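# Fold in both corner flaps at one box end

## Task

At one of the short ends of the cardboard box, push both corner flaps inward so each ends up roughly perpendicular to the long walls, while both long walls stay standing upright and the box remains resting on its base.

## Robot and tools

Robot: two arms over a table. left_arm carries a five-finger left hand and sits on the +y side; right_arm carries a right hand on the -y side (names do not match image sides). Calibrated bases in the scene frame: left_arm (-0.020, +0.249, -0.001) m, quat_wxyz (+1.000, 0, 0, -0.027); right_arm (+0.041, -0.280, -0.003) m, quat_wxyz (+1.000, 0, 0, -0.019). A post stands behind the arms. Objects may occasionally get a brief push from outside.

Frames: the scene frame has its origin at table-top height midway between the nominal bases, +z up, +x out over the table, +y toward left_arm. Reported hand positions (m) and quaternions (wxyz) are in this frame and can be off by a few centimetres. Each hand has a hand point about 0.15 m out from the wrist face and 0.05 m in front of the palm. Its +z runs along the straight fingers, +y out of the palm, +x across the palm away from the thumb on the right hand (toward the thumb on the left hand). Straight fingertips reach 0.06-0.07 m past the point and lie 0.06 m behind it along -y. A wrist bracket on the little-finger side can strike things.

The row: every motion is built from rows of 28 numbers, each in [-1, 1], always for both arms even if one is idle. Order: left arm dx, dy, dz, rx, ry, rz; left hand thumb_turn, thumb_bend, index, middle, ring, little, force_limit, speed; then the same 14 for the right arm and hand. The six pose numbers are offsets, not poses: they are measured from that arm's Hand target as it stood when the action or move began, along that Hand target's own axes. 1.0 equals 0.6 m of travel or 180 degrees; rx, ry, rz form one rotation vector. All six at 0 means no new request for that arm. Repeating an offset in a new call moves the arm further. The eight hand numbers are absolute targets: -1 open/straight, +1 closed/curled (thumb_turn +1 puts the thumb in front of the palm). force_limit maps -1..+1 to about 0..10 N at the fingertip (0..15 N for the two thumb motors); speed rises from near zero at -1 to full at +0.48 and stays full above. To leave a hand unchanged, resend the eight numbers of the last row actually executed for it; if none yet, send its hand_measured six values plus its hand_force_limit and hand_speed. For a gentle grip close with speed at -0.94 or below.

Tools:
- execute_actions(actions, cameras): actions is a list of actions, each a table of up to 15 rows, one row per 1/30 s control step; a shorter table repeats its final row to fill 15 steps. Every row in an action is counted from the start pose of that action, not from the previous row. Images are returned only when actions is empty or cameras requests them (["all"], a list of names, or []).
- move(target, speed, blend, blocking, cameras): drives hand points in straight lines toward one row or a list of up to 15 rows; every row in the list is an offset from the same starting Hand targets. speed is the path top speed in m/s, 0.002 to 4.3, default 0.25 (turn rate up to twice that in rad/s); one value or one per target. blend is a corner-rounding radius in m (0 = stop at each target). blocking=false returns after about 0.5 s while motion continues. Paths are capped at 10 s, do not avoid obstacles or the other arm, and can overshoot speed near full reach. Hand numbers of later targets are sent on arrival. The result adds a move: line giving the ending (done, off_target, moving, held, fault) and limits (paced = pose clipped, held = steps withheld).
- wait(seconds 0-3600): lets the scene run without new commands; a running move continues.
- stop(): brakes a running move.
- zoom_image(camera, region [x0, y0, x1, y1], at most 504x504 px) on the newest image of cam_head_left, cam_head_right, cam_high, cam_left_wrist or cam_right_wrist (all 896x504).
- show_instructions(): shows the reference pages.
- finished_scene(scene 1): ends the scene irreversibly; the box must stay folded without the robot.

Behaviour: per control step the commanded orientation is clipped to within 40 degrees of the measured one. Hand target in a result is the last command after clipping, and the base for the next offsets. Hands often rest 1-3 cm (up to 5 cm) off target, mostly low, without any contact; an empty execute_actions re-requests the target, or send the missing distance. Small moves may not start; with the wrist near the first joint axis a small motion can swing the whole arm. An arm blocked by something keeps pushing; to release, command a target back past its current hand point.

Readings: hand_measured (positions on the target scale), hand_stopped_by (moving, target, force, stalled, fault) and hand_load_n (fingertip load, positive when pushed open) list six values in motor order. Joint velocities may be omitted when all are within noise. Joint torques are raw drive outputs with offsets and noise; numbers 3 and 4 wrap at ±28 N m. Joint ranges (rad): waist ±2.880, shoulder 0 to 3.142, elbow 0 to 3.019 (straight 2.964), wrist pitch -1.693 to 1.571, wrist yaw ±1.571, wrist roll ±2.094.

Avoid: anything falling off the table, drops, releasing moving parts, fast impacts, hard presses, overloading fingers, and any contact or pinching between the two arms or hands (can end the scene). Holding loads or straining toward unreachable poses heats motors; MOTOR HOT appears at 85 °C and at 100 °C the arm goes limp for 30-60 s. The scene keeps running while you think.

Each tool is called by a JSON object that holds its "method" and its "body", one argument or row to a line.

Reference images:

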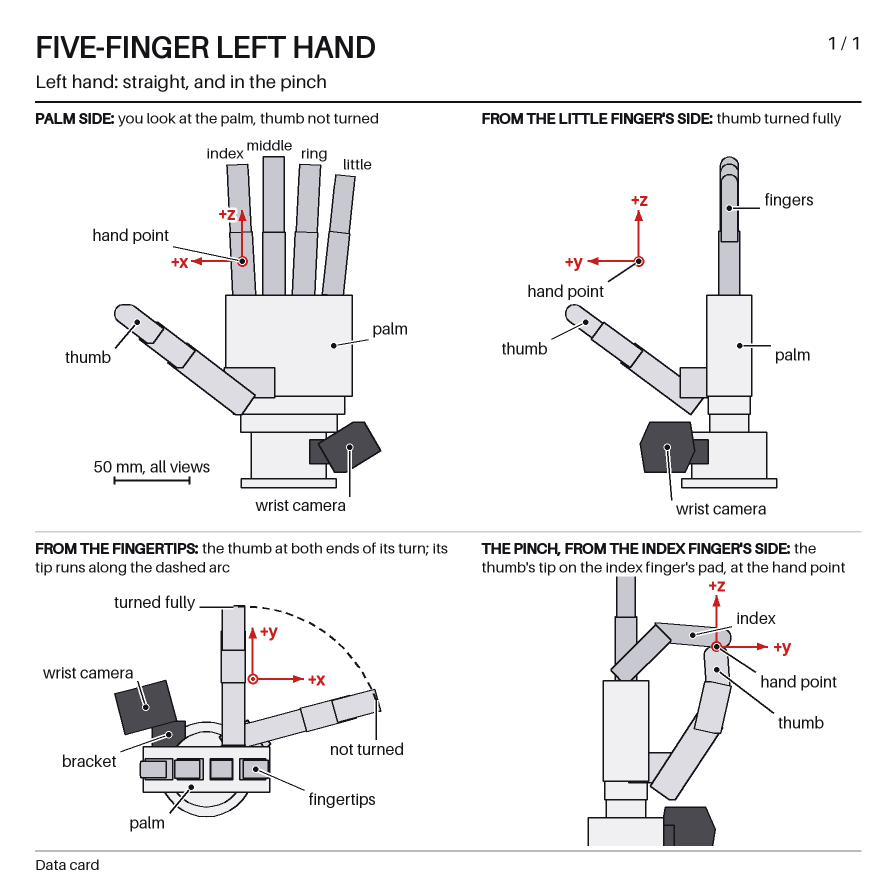

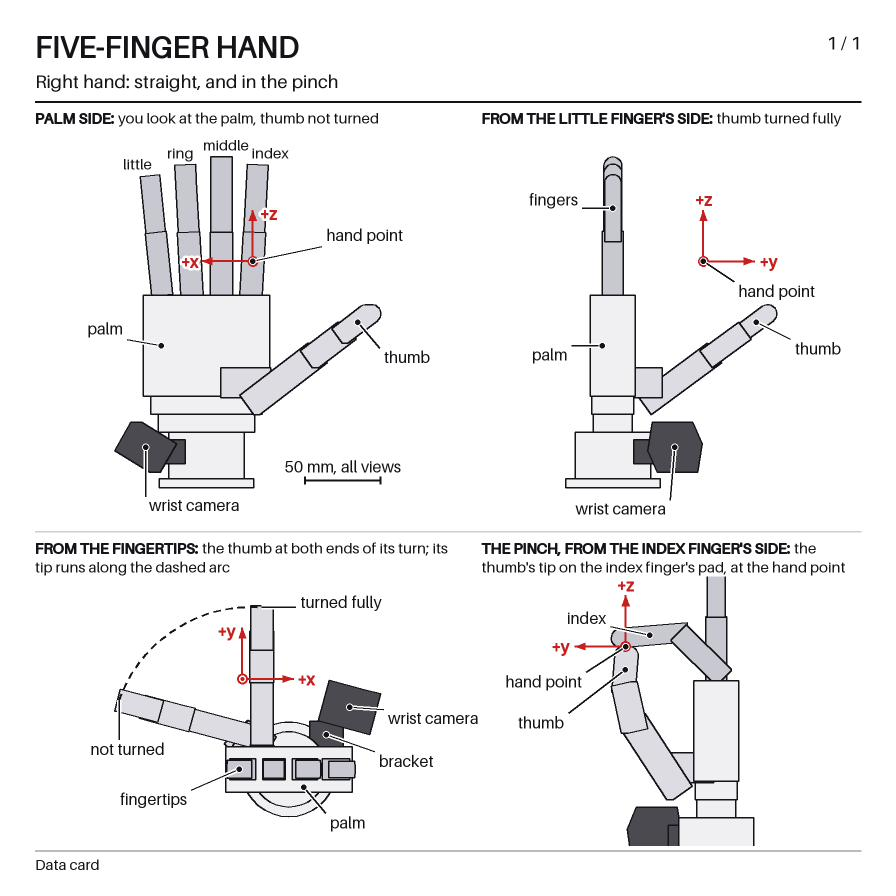

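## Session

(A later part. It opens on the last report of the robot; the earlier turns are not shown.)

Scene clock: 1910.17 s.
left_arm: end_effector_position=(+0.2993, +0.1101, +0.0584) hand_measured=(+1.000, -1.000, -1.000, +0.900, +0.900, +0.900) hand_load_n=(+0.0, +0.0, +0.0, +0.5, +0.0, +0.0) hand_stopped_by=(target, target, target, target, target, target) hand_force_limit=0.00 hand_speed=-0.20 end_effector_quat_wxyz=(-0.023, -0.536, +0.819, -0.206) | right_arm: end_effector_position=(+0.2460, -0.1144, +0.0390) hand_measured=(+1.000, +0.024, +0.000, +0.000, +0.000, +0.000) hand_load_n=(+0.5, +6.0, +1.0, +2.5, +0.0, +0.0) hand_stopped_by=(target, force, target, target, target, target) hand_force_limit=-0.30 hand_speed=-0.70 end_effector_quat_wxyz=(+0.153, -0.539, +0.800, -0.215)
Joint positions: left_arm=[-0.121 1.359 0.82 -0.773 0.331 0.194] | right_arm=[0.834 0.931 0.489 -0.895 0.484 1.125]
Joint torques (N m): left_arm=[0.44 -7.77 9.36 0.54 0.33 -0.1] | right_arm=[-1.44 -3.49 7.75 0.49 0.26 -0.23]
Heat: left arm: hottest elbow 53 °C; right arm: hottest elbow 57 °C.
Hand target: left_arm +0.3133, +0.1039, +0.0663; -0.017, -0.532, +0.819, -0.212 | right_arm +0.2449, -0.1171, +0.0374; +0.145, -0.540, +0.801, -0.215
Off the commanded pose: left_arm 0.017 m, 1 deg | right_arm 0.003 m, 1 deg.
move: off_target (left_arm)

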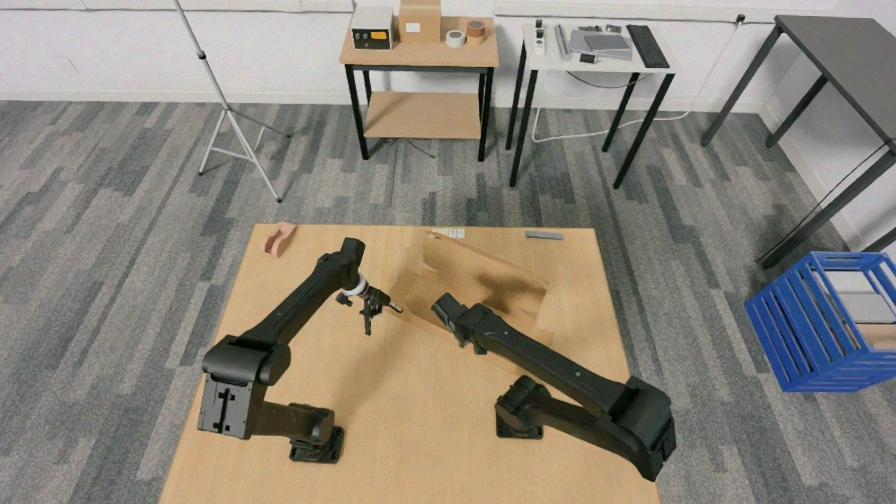

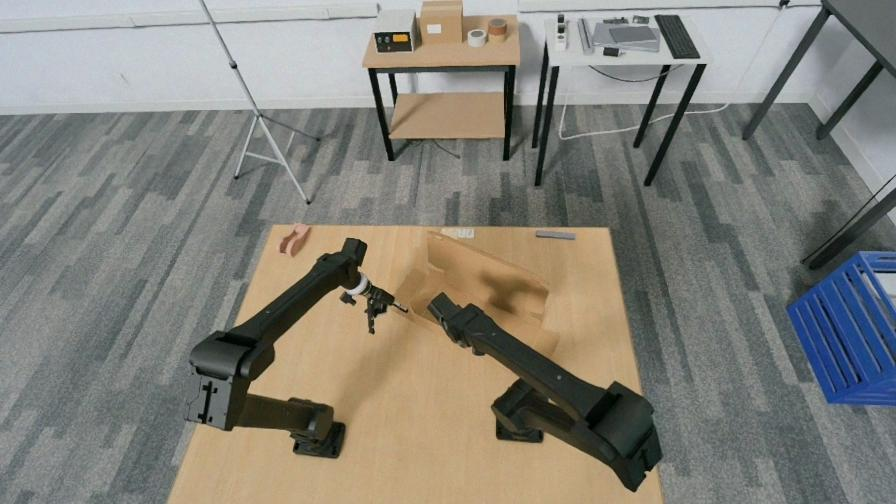

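{"method": "move", "body": {
  "target": [
    [-0.0018,-0.021,0.0035,0,0,0,1,-1,-1,0.9,0.9,0.9,0,-0.2,0,0,0,0,0,0,1,0.3,0.0,0.0,0.0,0.0,-0.3,-0.7],
    [0.0127,-0.0407,0.0147,0,0,0,1,-1,-1,0.9,0.9,0.9,0,-0.2,0,0,0,0,0,0,1,0.3,0.0,0.0,0.0,0.0,-0.3,-0.7],
    [0.0322,-0.0533,0.025,0,0,0,1,-1,-1,0.9,0.9,0.9,0,-0.2,0,0,0,0,0,0,1,0.3,0.0,0.0,0.0,0.0,-0.3,-0.7]
  ],
  "speed": 0.04,
  "blend": 0.004,
  "cameras": ["cam_head_left","cam_head_right"]
}}

{"method": "zoom_image", "body": {
  "camera": "cam_head_left",
  "region": [360, 260, 480, 350]
}}

{"method": "zoom_image", "body": {
  "camera": "cam_head_right",
  "region": [360, 260, 480, 350]
}}

Scene clock: 1930.37 s.
left_arm: end_effector_position=(+0.3200, +0.0836, +0.0621) hand_measured=(+1.000, -1.000, -1.000, +0.900, +0.900, +0.900) hand_load_n=(+0.0, +0.0, -1.0, +0.0, +0.0, +0.0) hand_stopped_by=(target, target, target, target, target, target) hand_force_limit=0.00 hand_speed=-0.20 end_effector_quat_wxyz=(-0.023, -0.539, +0.818, -0.200) | right_arm: end_effector_position=(+0.2463, -0.1149, +0.0391) hand_measured=(+1.000, +0.024, +0.000, +0.000, +0.000, +0.000) hand_load_n=(+1.0, +9.0, +3.5, +3.5, +0.0, +0.0) hand_stopped_by=(target, force, target, target, target, target) hand_force_limit=-0.30 hand_speed=-0.70 end_effector_quat_wxyz=(+0.153, -0.538, +0.800, -0.216)
Joint positions: left_arm=[-0.184 1.421 0.894 -0.773 0.306 0.127] | right_arm=[0.833 0.931 0.489 -0.895 0.486 1.125]
Joint torques (N m): left_arm=[-0.67 -8.12 9.42 1.1 0.53 -0.12] | right_arm=[-1.32 -3.6 7.76 0.5 0.16 -0.19]
Heat: left arm: hottest elbow 54 °C; right arm: hottest elbow 57 °C.
Hand target: left_arm +0.3361, +0.0708, +0.0681; -0.017, -0.533, +0.819, -0.212 | right_arm +0.2450, -0.1172, +0.0374; +0.145, -0.540, +0.801, -0.215
Off the commanded pose: left_arm 0.021 m, 2 deg | right_arm 0.003 m, 1 deg.
move: off_target (left_arm)

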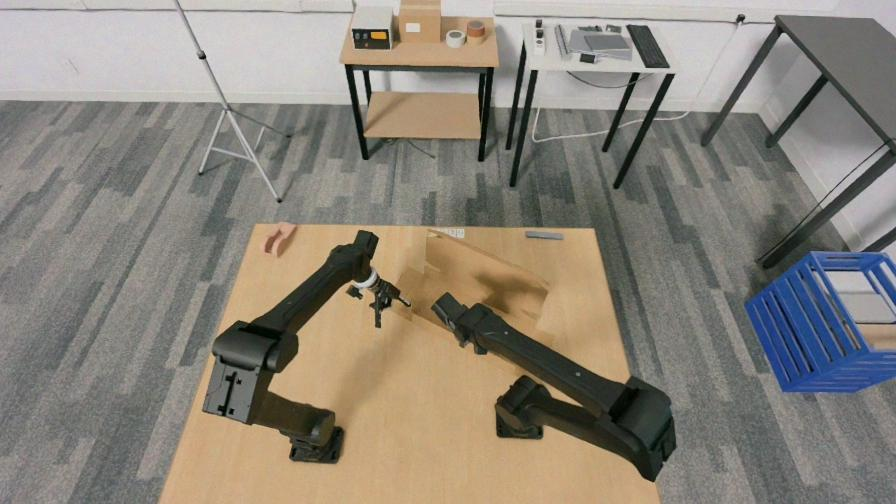

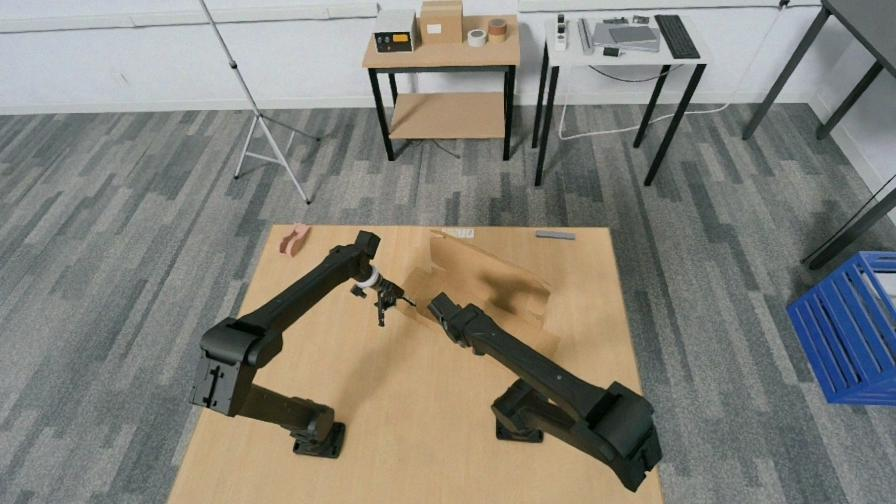

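Scaled by 4.200.

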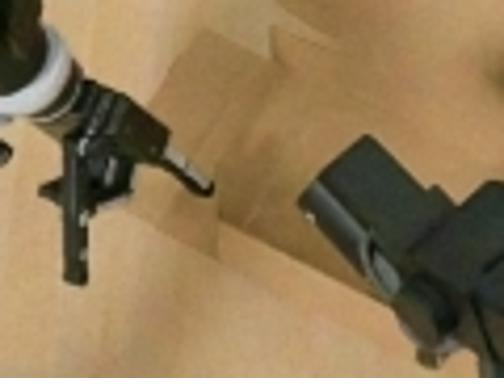

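Scaled by 4.200.

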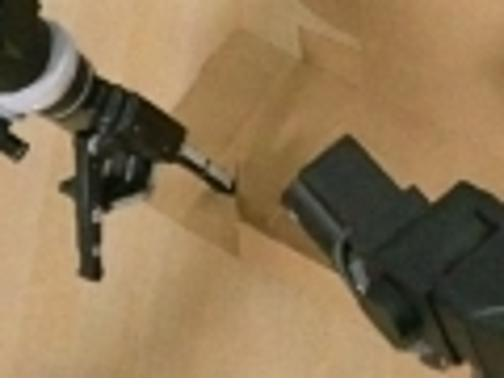

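{"method": "move", "body": {
  "target": [
    [0.0178,-0.0177,0.0097,0,0,0,1,-1,-1,0.9,0.9,0.9,0,-0.2,0,0,0,0,0,0,1,0.3,0.0,0.0,0.0,0.0,-0.3,-0.7],
    [0.0417,-0.0182,0.0167,0,0,0,1,-1,-1,0.9,0.9,0.9,0,-0.2,0,0,0,0,0,0,1,0.3,0.0,0.0,0.0,0.0,-0.3,-0.7]
  ],
  "speed": 0.04,
  "blend": 0.004,
  "cameras": ["cam_head_left","cam_head_right","cam_high"]
}}

{"method": "zoom_image", "body": {
  "camera": "cam_head_left",
  "region": [360, 260, 480, 350]
}}

{"method": "zoom_image", "body": {
  "camera": "cam_head_right",
  "region": [360, 260, 480, 350]
}}

Scene clock: 1952.17 s.
left_arm: end_effector_position=(+0.3221, +0.0578, +0.0632) hand_measured=(+1.000, -1.000, -1.000, +0.900, +0.900, +0.900) hand_load_n=(+0.0, -0.5, -1.0, +0.0, +0.0, +0.0) hand_stopped_by=(target, target, target, target, target, target) hand_force_limit=0.00 hand_speed=-0.20 end_effector_quat_wxyz=(-0.022, -0.541, +0.817, -0.198) | right_arm: end_effector_position=(+0.2469, -0.1163, +0.0391) hand_measured=(+1.000, +0.022, +0.000, +0.000, +0.000, +0.000) hand_load_n=(+1.0, +11.0, +4.5, +4.0, +0.0, +0.0) hand_stopped_by=(target, force, target, target, target, target) hand_force_limit=-0.30 hand_speed=-0.70 end_effector_quat_wxyz=(+0.152, -0.537, +0.801, -0.218)
Joint positions: left_arm=[-0.249 1.439 0.917 -0.76 0.282 0.059] | right_arm=[0.831 0.931 0.489 -0.897 0.49 1.125]
Joint torques (N m): left_arm=[-0.67 -8.18 9.33 1.39 0.68 -0.17] | right_arm=[-1.38 -3.43 7.72 0.53 0.01 -0.23]
Heat: left arm: hottest elbow 53 °C; right arm: hottest elbow 57 °C.
Hand target: left_arm +0.3368, +0.0417, +0.0689; -0.017, -0.532, +0.819, -0.212 | right_arm +0.2449, -0.1172, +0.0374; +0.145, -0.540, +0.801, -0.215
Off the commanded pose: left_arm 0.023 m, 2 deg | right_arm 0.003 m, 1 deg.
move: off_target (left_arm)

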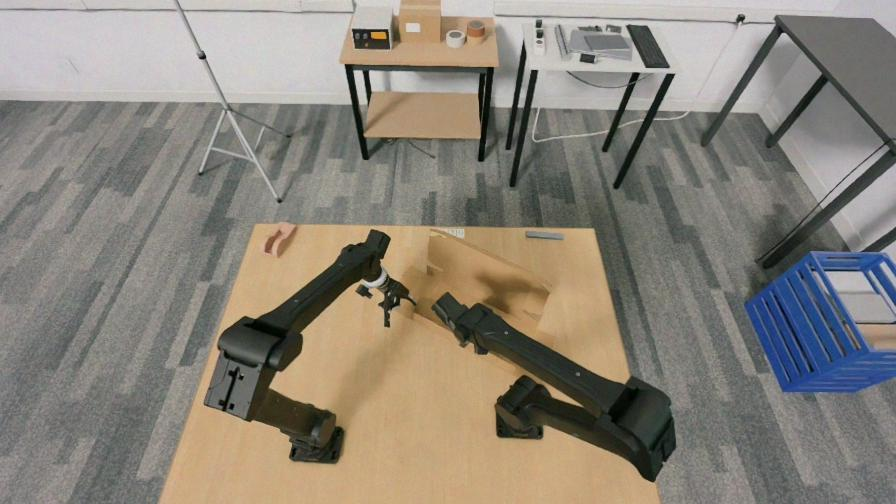

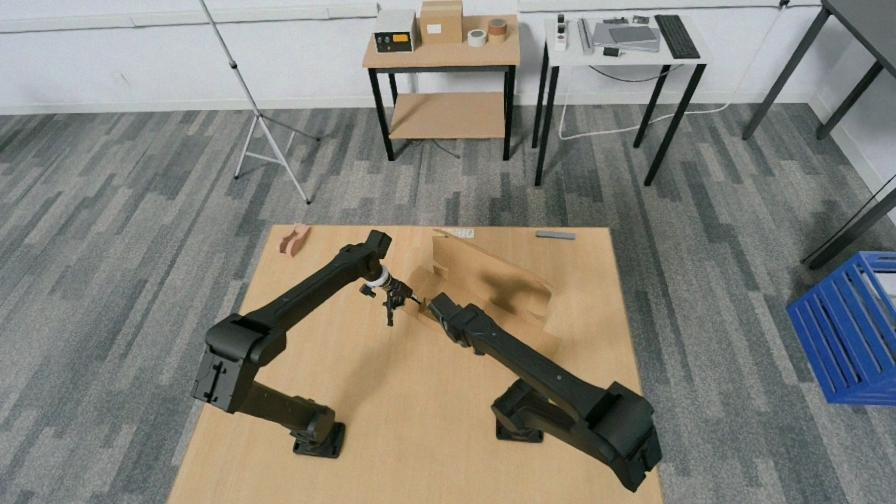

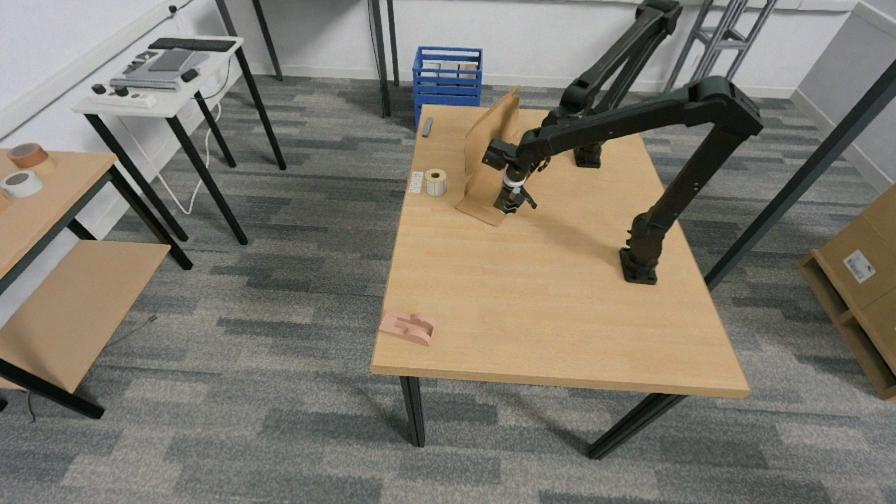

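Scaled by 4.200.

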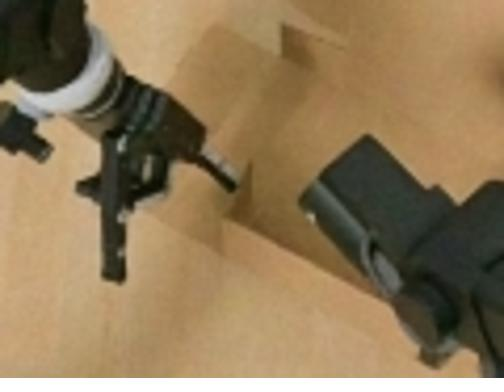

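Scaled by 4.200.

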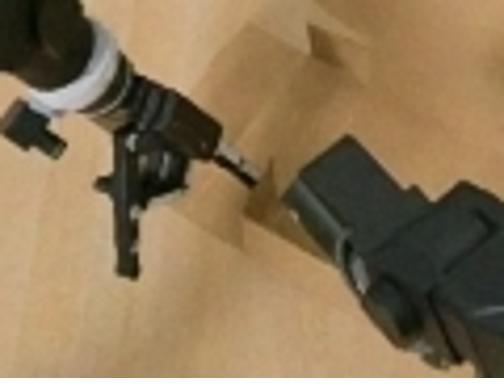

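{"method": "move", "body": {
  "target": [
    [0.0155,0.0062,0.0038,0,0,0,1,-1,-1,0.9,0.9,0.9,0,-0.2,0,0,0,0,0,0,1,0.3,0.0,0.0,0.0,0.0,-0.3,-0.7],
    [0.0427,0.0237,0.0053,0,0,0,1,-1,-1,0.9,0.9,0.9,0,-0.2,0,0,0,0,0,0,1,0.3,0.0,0.0,0.0,0.0,-0.3,-0.7]
  ],
  "speed": 0.04,
  "blend": 0.004,
  "cameras": ["cam_head_left","cam_head_right","cam_left_wrist"]
}}

{"method": "zoom_image", "body": {
  "camera": "cam_head_left",
  "region": [360, 260, 480, 350]
}}

{"method": "zoom_image", "body": {
  "camera": "cam_head_right",
  "region": [360, 260, 480, 350]
}}

Scene clock: 1998.60 s.
left_arm: end_effector_position=(+0.3205, +0.0402, +0.0640) hand_measured=(+1.000, -1.000, -1.000, +0.900, +0.900, +0.900) hand_load_n=(+0.0, +0.0, +0.0, +0.0, +0.5, +0.0) hand_stopped_by=(target, target, target, target, target, target) hand_force_limit=0.00 hand_speed=-0.20 end_effector_quat_wxyz=(-0.010, -0.546, +0.814, -0.199) | right_arm: end_effector_position=(+0.2466, -0.1185, +0.0388) hand_measured=(+1.000, +0.022, +0.000, +0.000, +0.000, +0.000) hand_load_n=(+1.0, +13.5, +6.0, +2.0, +0.0, +0.0) hand_stopped_by=(target, force, target, target, target, target) hand_force_limit=-0.30 hand_speed=-0.70 end_effector_quat_wxyz=(+0.149, -0.537, +0.801, -0.221)
Joint positions: left_arm=[-0.3 1.432 0.914 -0.734 0.247 -0.004] | right_arm=[0.829 0.931 0.489 -0.904 0.494 1.125]
Joint torques (N m): left_arm=[-1.32 -10.52 6.45 1.17 1.26 -0.17] | right_arm=[-1.2 -3.25 7.76 0.75 -0.14 -0.21]
Heat: left arm: hottest elbow 53 °C; right arm: hottest elbow 57 °C.
Hand target: left_arm +0.3139, +0.0232, +0.0679; -0.017, -0.532, +0.819, -0.213 | right_arm +0.2450, -0.1172, +0.0374; +0.145, -0.540, +0.801, -0.215
Off the commanded pose: left_arm 0.019 m, 2 deg | right_arm 0.003 m, 1 deg.
move: off_target (left_arm)

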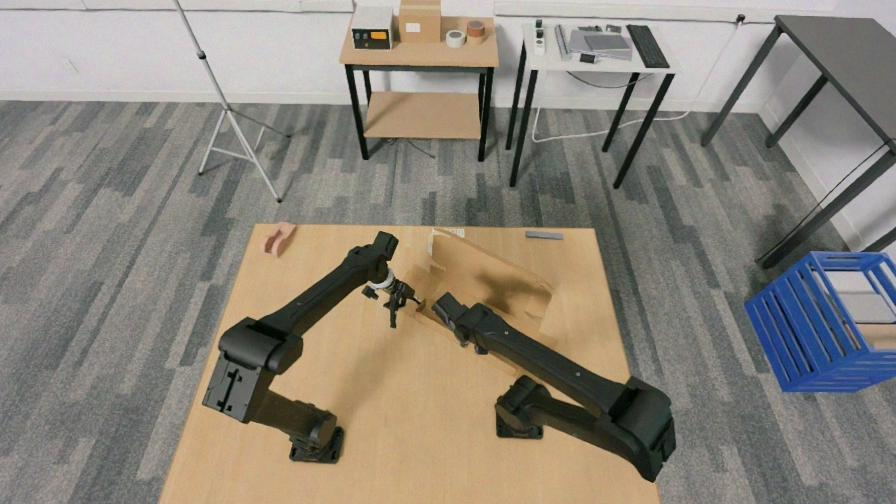

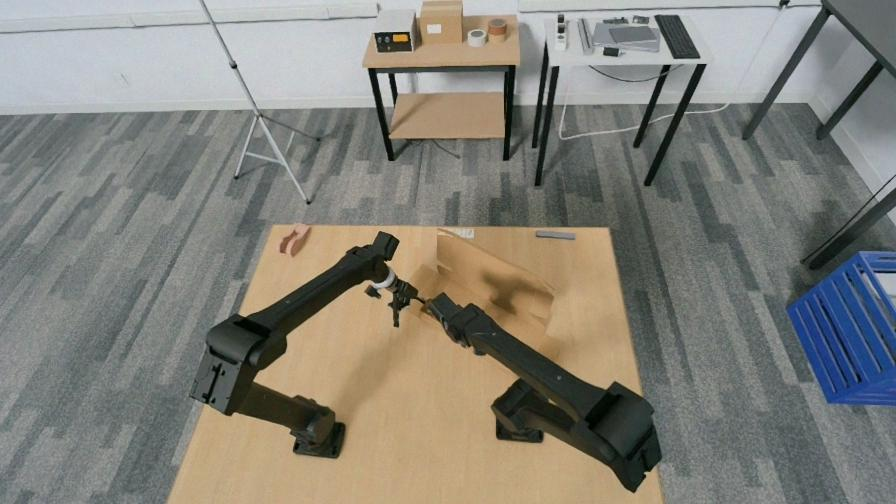

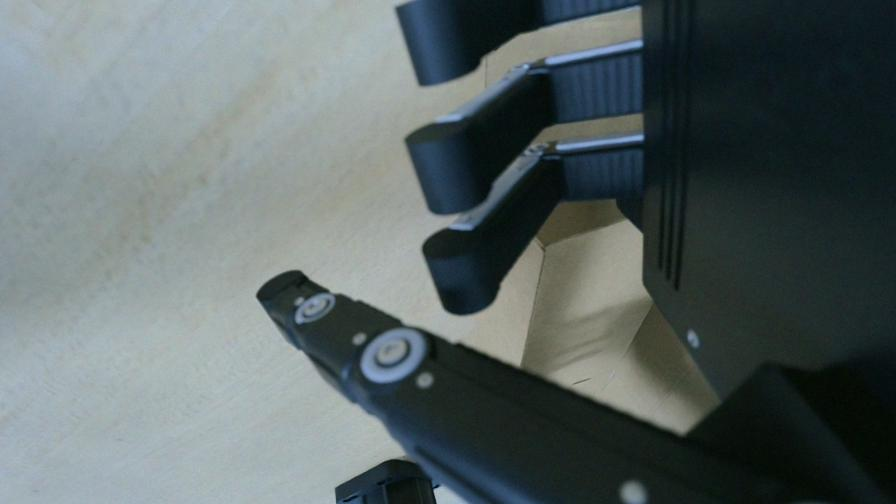

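Scaled by 4.200.

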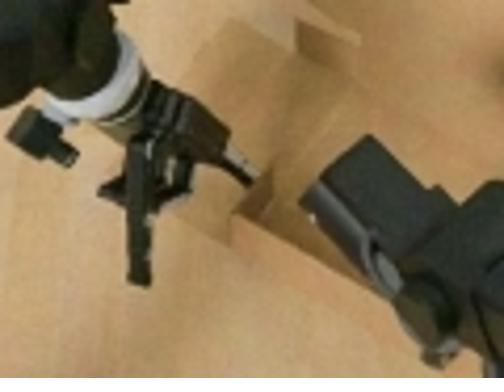

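Scaled by 4.200.

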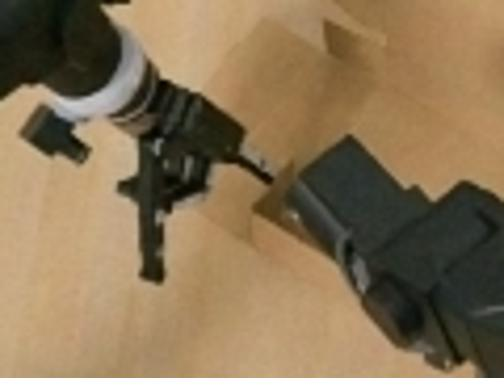

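{"method": "move", "body": {
  "target": [
    [0.014,-0.0163,0.0208,0,0,0,1,-1,-0.5,0.9,0.9,0.9,0.4,-0.6,0,0,0,0,0,0,1,0.3,0.0,0.0,0.0,0.0,-0.3,-0.7]
  ],
  "speed": 0.04,
  "cameras": ["cam_head_left","cam_head_right"]
}}

{"method": "zoom_image", "body": {
  "camera": "cam_head_left",
  "region": [360, 260, 480, 350]
}}

{"method": "zoom_image", "body": {
  "camera": "cam_head_right",
  "region": [360, 260, 480, 350]
}}

Scene clock: 2028.53 s.
left_arm: end_effector_position=(+0.3196, +0.0236, +0.0611) hand_measured=(+1.000, -1.000, -0.500, +0.900, +0.900, +0.900) hand_load_n=(+0.0, +0.0, +0.0, +0.0, +0.0, +0.0) hand_stopped_by=(target, target, target, target, target, target) hand_force_limit=0.40 hand_speed=-0.60 end_effector_quat_wxyz=(-0.007, -0.538, +0.818, -0.205) | right_arm: end_effector_position=(+0.2435, -0.1211, +0.0378) hand_measured=(+1.000, +0.022, +0.000, +0.000, +0.000, +0.000) hand_load_n=(+0.0, +12.0, +0.0, +4.0, +0.0, +0.0) hand_stopped_by=(target, force, target, target, target, target) hand_force_limit=-0.30 hand_speed=-0.70 end_effector_quat_wxyz=(+0.142, -0.542, +0.798, -0.222)
Joint positions: left_arm=[-0.34 1.442 0.914 -0.702 0.24 -0.027] | right_arm=[0.829 0.931 0.489 -0.916 0.492 1.116]
Joint torques (N m): left_arm=[-0.91 -8.53 8.31 1.01 1.12 -0.18] | right_arm=[-1.14 -3.43 7.65 1.26 -0.09 -0.13]
Heat: left arm: hottest elbow 53 °C; right arm: hottest elbow 57 °C.
Hand target: left_arm +0.3213, +0.0080, +0.0619; -0.017, -0.532, +0.819, -0.212 | right_arm +0.2449, -0.1172, +0.0374; +0.145, -0.540, +0.801, -0.215
Off the commanded pose: left_arm 0.016 m, 1 deg | right_arm 0.004 m, 1 deg.
move: off_target (left_arm)

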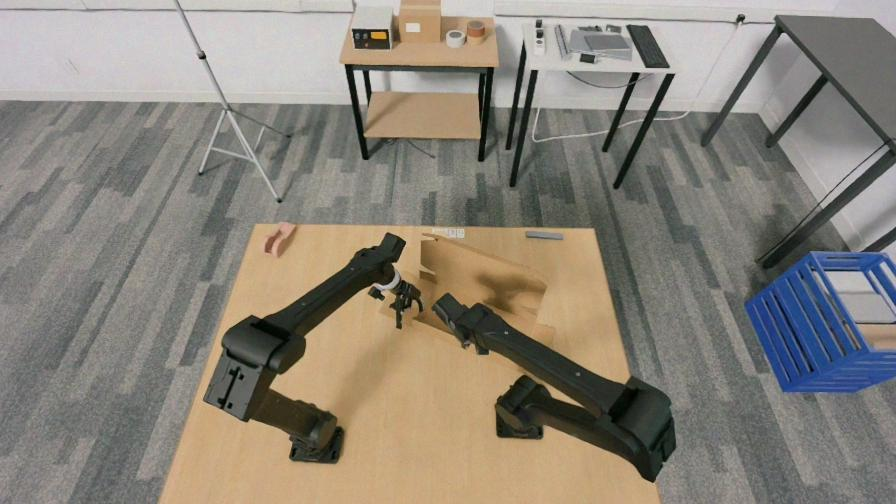

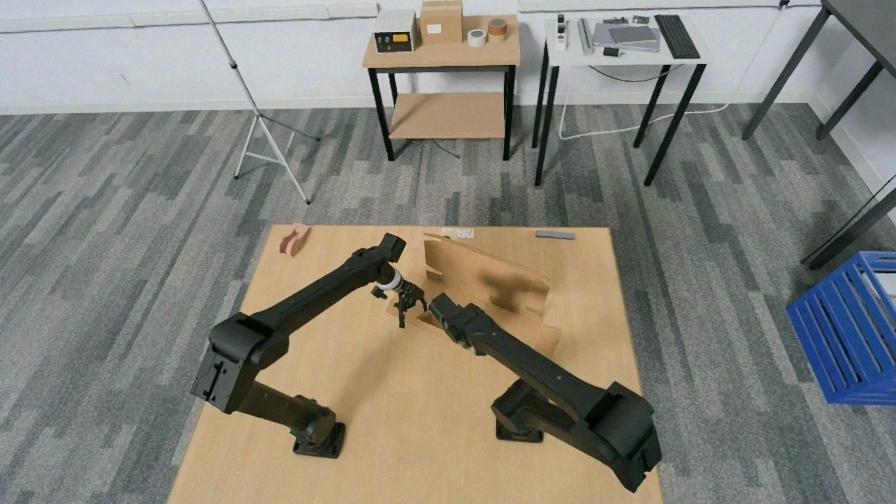

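Scaled by 4.200.

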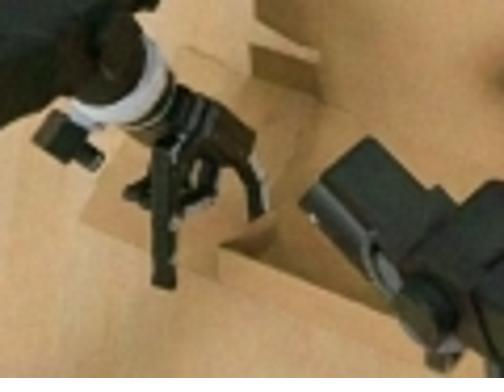

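Scaled by 4.200.

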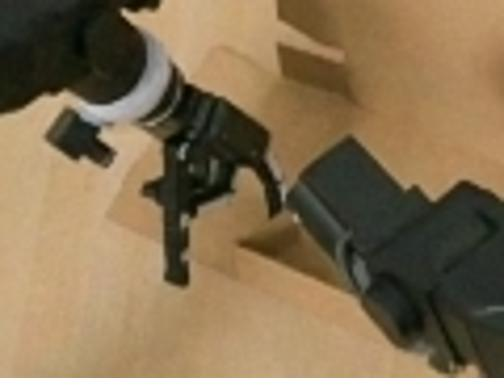

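{"method": "move", "body": {
  "target": [0.0328,0.0122,0.0197,0,0,0,1,-1,-0.5,0.9,0.9,0.9,0.4,-0.6,0,0,0,0,0,0,1,0.3,0.0,0.0,0.0,0.0,-0.3,-0.7],
  "speed": 0.04,
  "cameras": ["cam_head_left","cam_head_right","cam_left_wrist","cam_right_wrist"]
}}

{"method": "zoom_image", "body": {
  "camera": "cam_head_left",
  "region": [360, 260, 480, 350]
}}

{"method": "zoom_image", "body": {
  "camera": "cam_head_right",
  "region": [360, 260, 480, 350]
}}

Scene clock: 2060.70 s.
left_arm: end_effector_position=(+0.3168, +0.0030, +0.0597) hand_measured=(+1.000, -1.000, -0.500, +0.900, +0.900, +0.900) hand_load_n=(+0.0, +0.0, +0.0, +0.0, +0.0, +0.0) hand_stopped_by=(target, target, target, target, target, target) hand_force_limit=0.40 hand_speed=-0.60 end_effector_quat_wxyz=(-0.003, -0.537, +0.817, -0.211) | right_arm: end_effector_position=(+0.2433, -0.1213, +0.0378) hand_measured=(+1.000, +0.022, +0.000, +0.000, +0.000, +0.000) hand_load_n=(+0.0, +11.0, +0.5, +3.5, +0.0, +0.0) hand_stopped_by=(target, force, target, target, target, target) hand_force_limit=-0.30 hand_speed=-0.70 end_effector_quat_wxyz=(+0.142, -0.544, +0.797, -0.222)
Joint positions: left_arm=[-0.39 1.448 0.914 -0.67 0.221 -0.076] | right_arm=[0.829 0.931 0.489 -0.916 0.493 1.111]
Joint torques (N m): left_arm=[-1.44 -8.94 6.54 1.36 1.08 -0.25] | right_arm=[-0.67 -3.25 7.71 1.16 -0.09 -0.09]
Heat: left arm: hottest elbow 55 °C; right arm: hottest elbow 57 °C.
Hand target: left_arm +0.3088, -0.0109, +0.0536; -0.017, -0.532, +0.819, -0.212 | right_arm +0.2450, -0.1172, +0.0374; +0.145, -0.540, +0.801, -0.215
Off the commanded pose: left_arm 0.017 m, 2 deg | right_arm 0.004 m, 1 deg.
move: off_target (left_arm)

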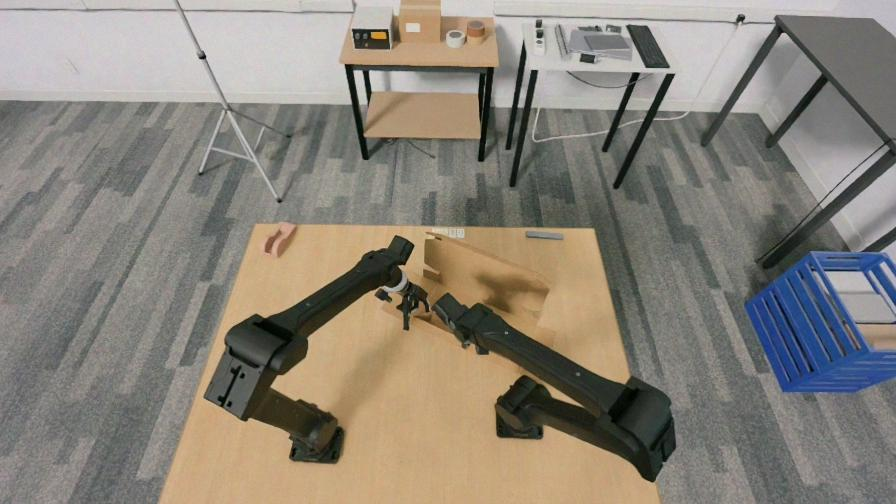

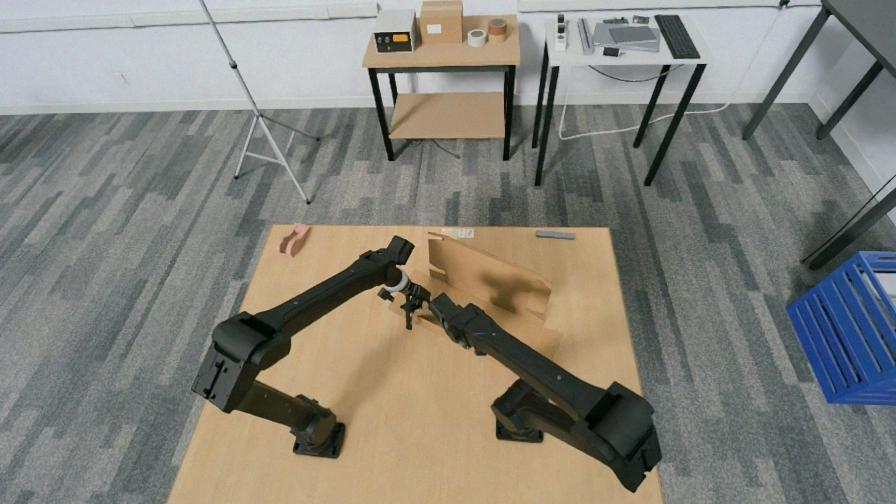

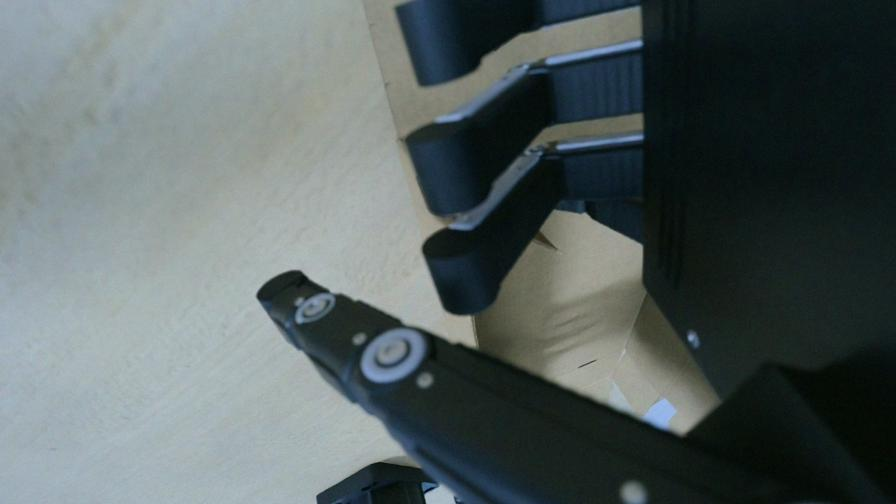

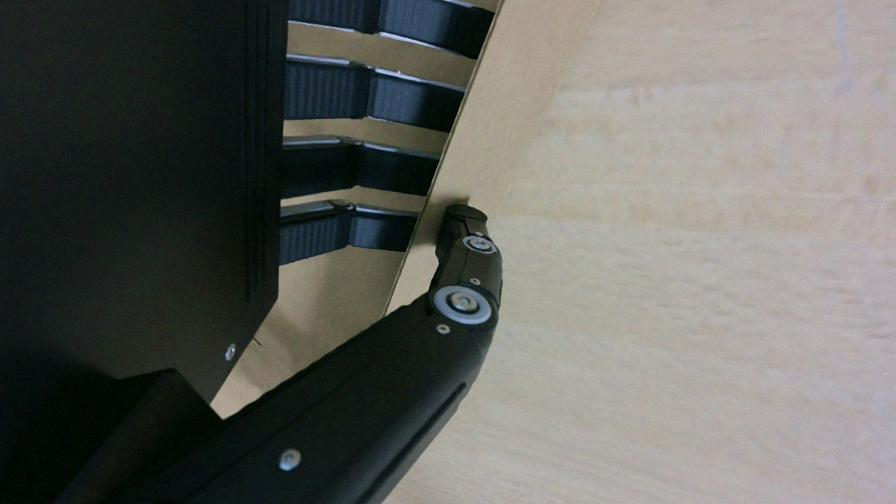

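Scaled by 4.200.

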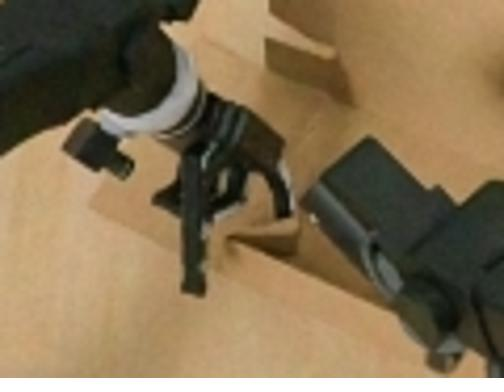

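Scaled by 4.200.

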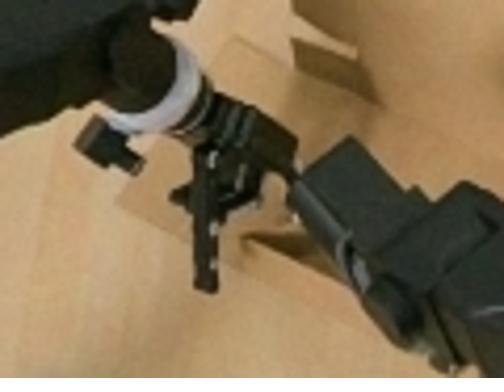

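{"method": "move", "body": {
  "target": [
    [-0.006,0.0003,0.0303,0,0,0,1,-1,-0.5,0.9,0.9,0.9,0.4,-0.6,0,0,0,0,0,0,1,0.3,0.0,0.0,0.0,0.0,-0.3,-0.7],
    [-0.006,0.0003,0.0303,0,0,0,1,0.2,0.1,0.9,0.9,0.9,0.2,-0.7,0,0,0,0,0,0,1,0.3,0.0,0.0,0.0,0.0,-0.3,-0.7]
  ],
  "speed": 0.04,
  "cameras": ["cam_head_left","cam_head_right","cam_left_wrist","cam_right_wrist"]
}}

{"method": "zoom_image", "body": {
  "camera": "cam_head_left",
  "region": [360, 260, 480, 350]
}}

{"method": "zoom_image", "body": {
  "camera": "cam_head_right",
  "region": [360, 260, 480, 350]
}}

Scene clock: 2086.17 s.
left_arm: end_effector_position=(+0.3219, -0.0101, +0.0463) hand_measured=(+1.000, -0.410, +0.100, +0.900, +0.900, +0.900) hand_load_n=(+0.0, +8.5, +0.5, -1.5, +0.0, +0.0) hand_stopped_by=(target, force, target, target, target, target) hand_force_limit=0.20 hand_speed=-0.70 end_effector_quat_wxyz=(-0.007, -0.532, +0.818, -0.220) | right_arm: end_effector_position=(+0.2432, -0.1208, +0.0377) hand_measured=(+1.000, +0.022, +0.000, +0.000, +0.000, +0.000) hand_load_n=(+0.0, +12.0, +0.0, +4.0, +0.5, +0.0) hand_stopped_by=(target, force, target, target, target, target) hand_force_limit=-0.30 hand_speed=-0.70 end_effector_quat_wxyz=(+0.142, -0.544, +0.797, -0.221)
Joint positions: left_arm=[-0.408 1.49 0.914 -0.613 0.231 -0.089] | right_arm=[0.829 0.931 0.489 -0.915 0.49 1.111]
Joint torques (N m): left_arm=[0.03 -9.29 5.82 1.14 0.58 -0.11] | right_arm=[-0.91 -3.49 7.75 1.29 0.01 -0.08]
Heat: left arm: hottest elbow 52 °C; right arm: hottest elbow 57 °C.
Hand target: left_arm +0.3138, -0.0143, +0.0361; -0.017, -0.533, +0.819, -0.212 | right_arm +0.2450, -0.1172, +0.0374; +0.145, -0.540, +0.801, -0.215
Off the commanded pose: left_arm 0.014 m, 1 deg | right_arm 0.004 m, 1 deg.
move: off_target (left_arm); target 2's new numbers were sent with left_arm's hand 0.017 m and 2 deg from that target

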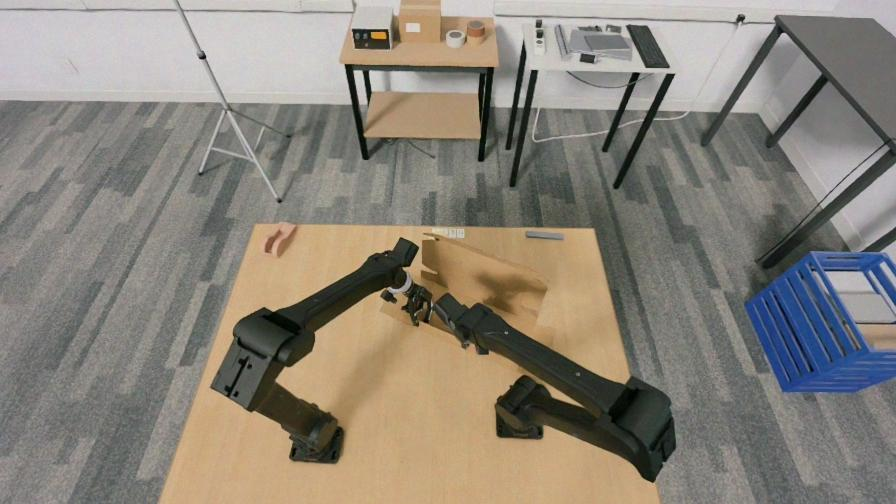

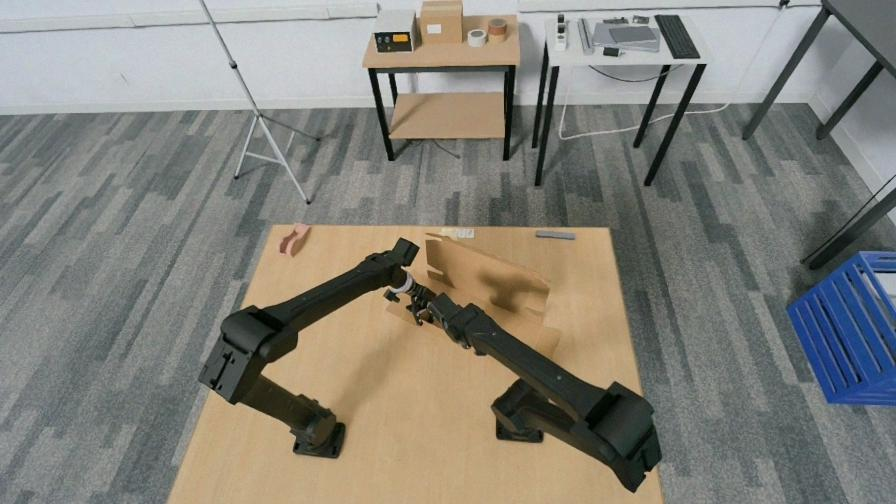

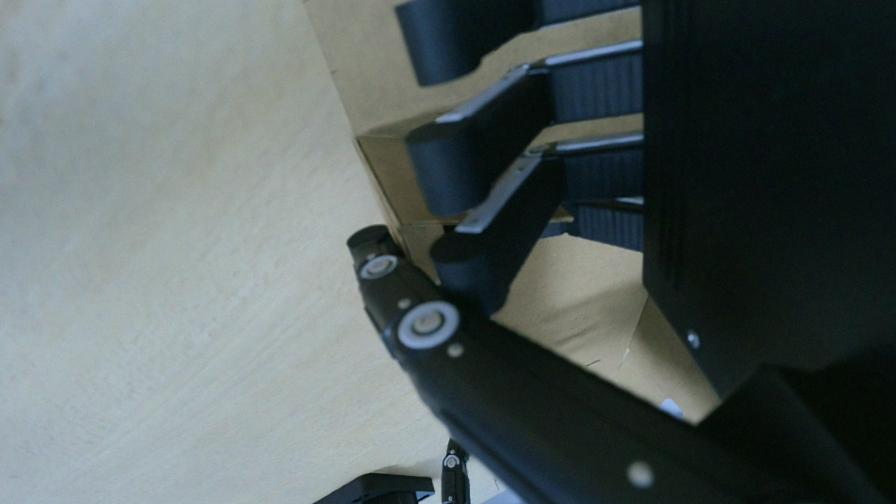

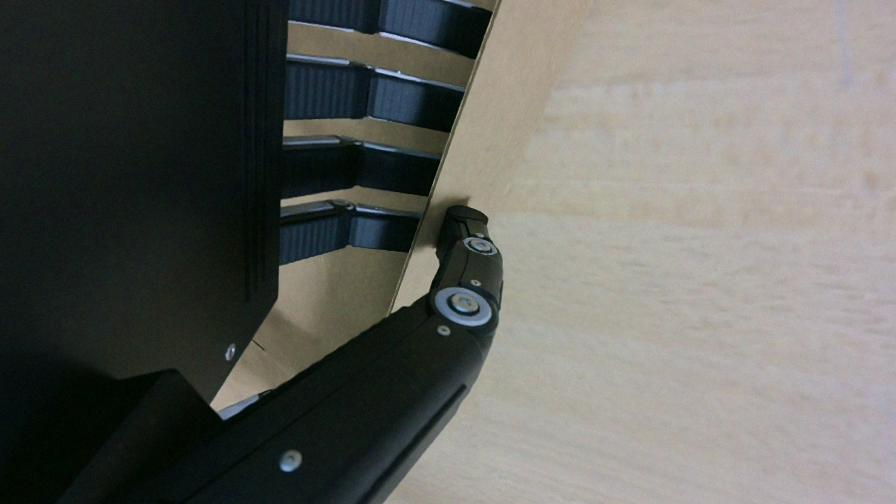

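Scaled by 4.200.

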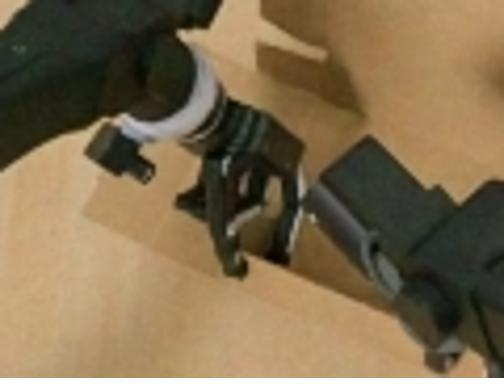

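Scaled by 4.200.

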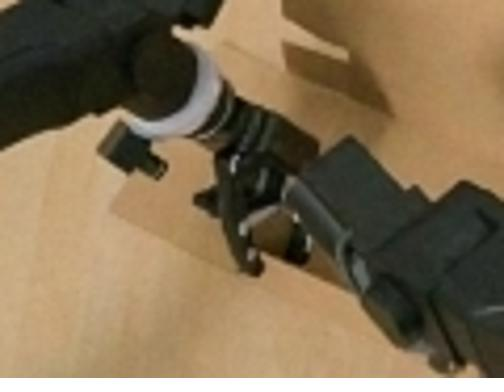

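{"method": "zoom_image", "body": {
  "camera": "cam_left_wrist",
  "region": [280, 60, 680, 460]
}}

{"method": "zoom_image", "body": {
  "camera": "cam_head_left",
  "region": [400, 290, 450, 335]
}}

Scaled by 1.260.

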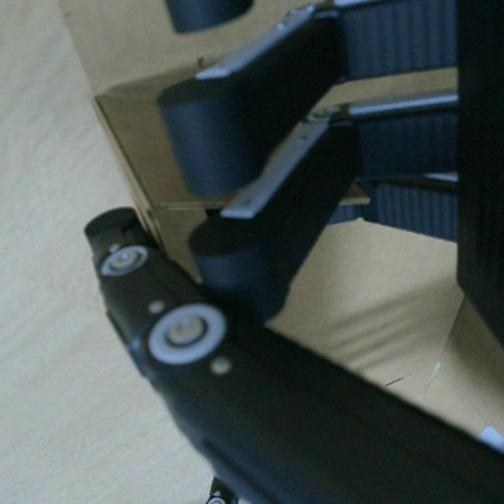

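Scaled by 10.080.

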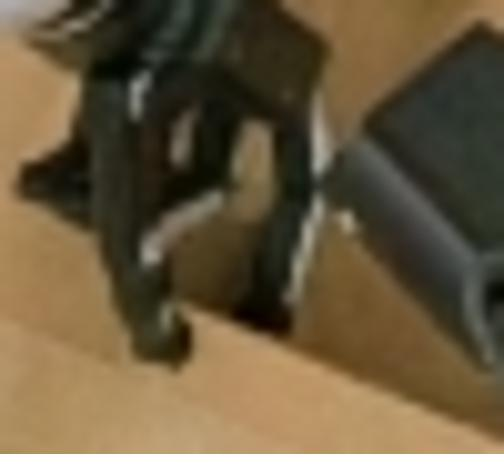

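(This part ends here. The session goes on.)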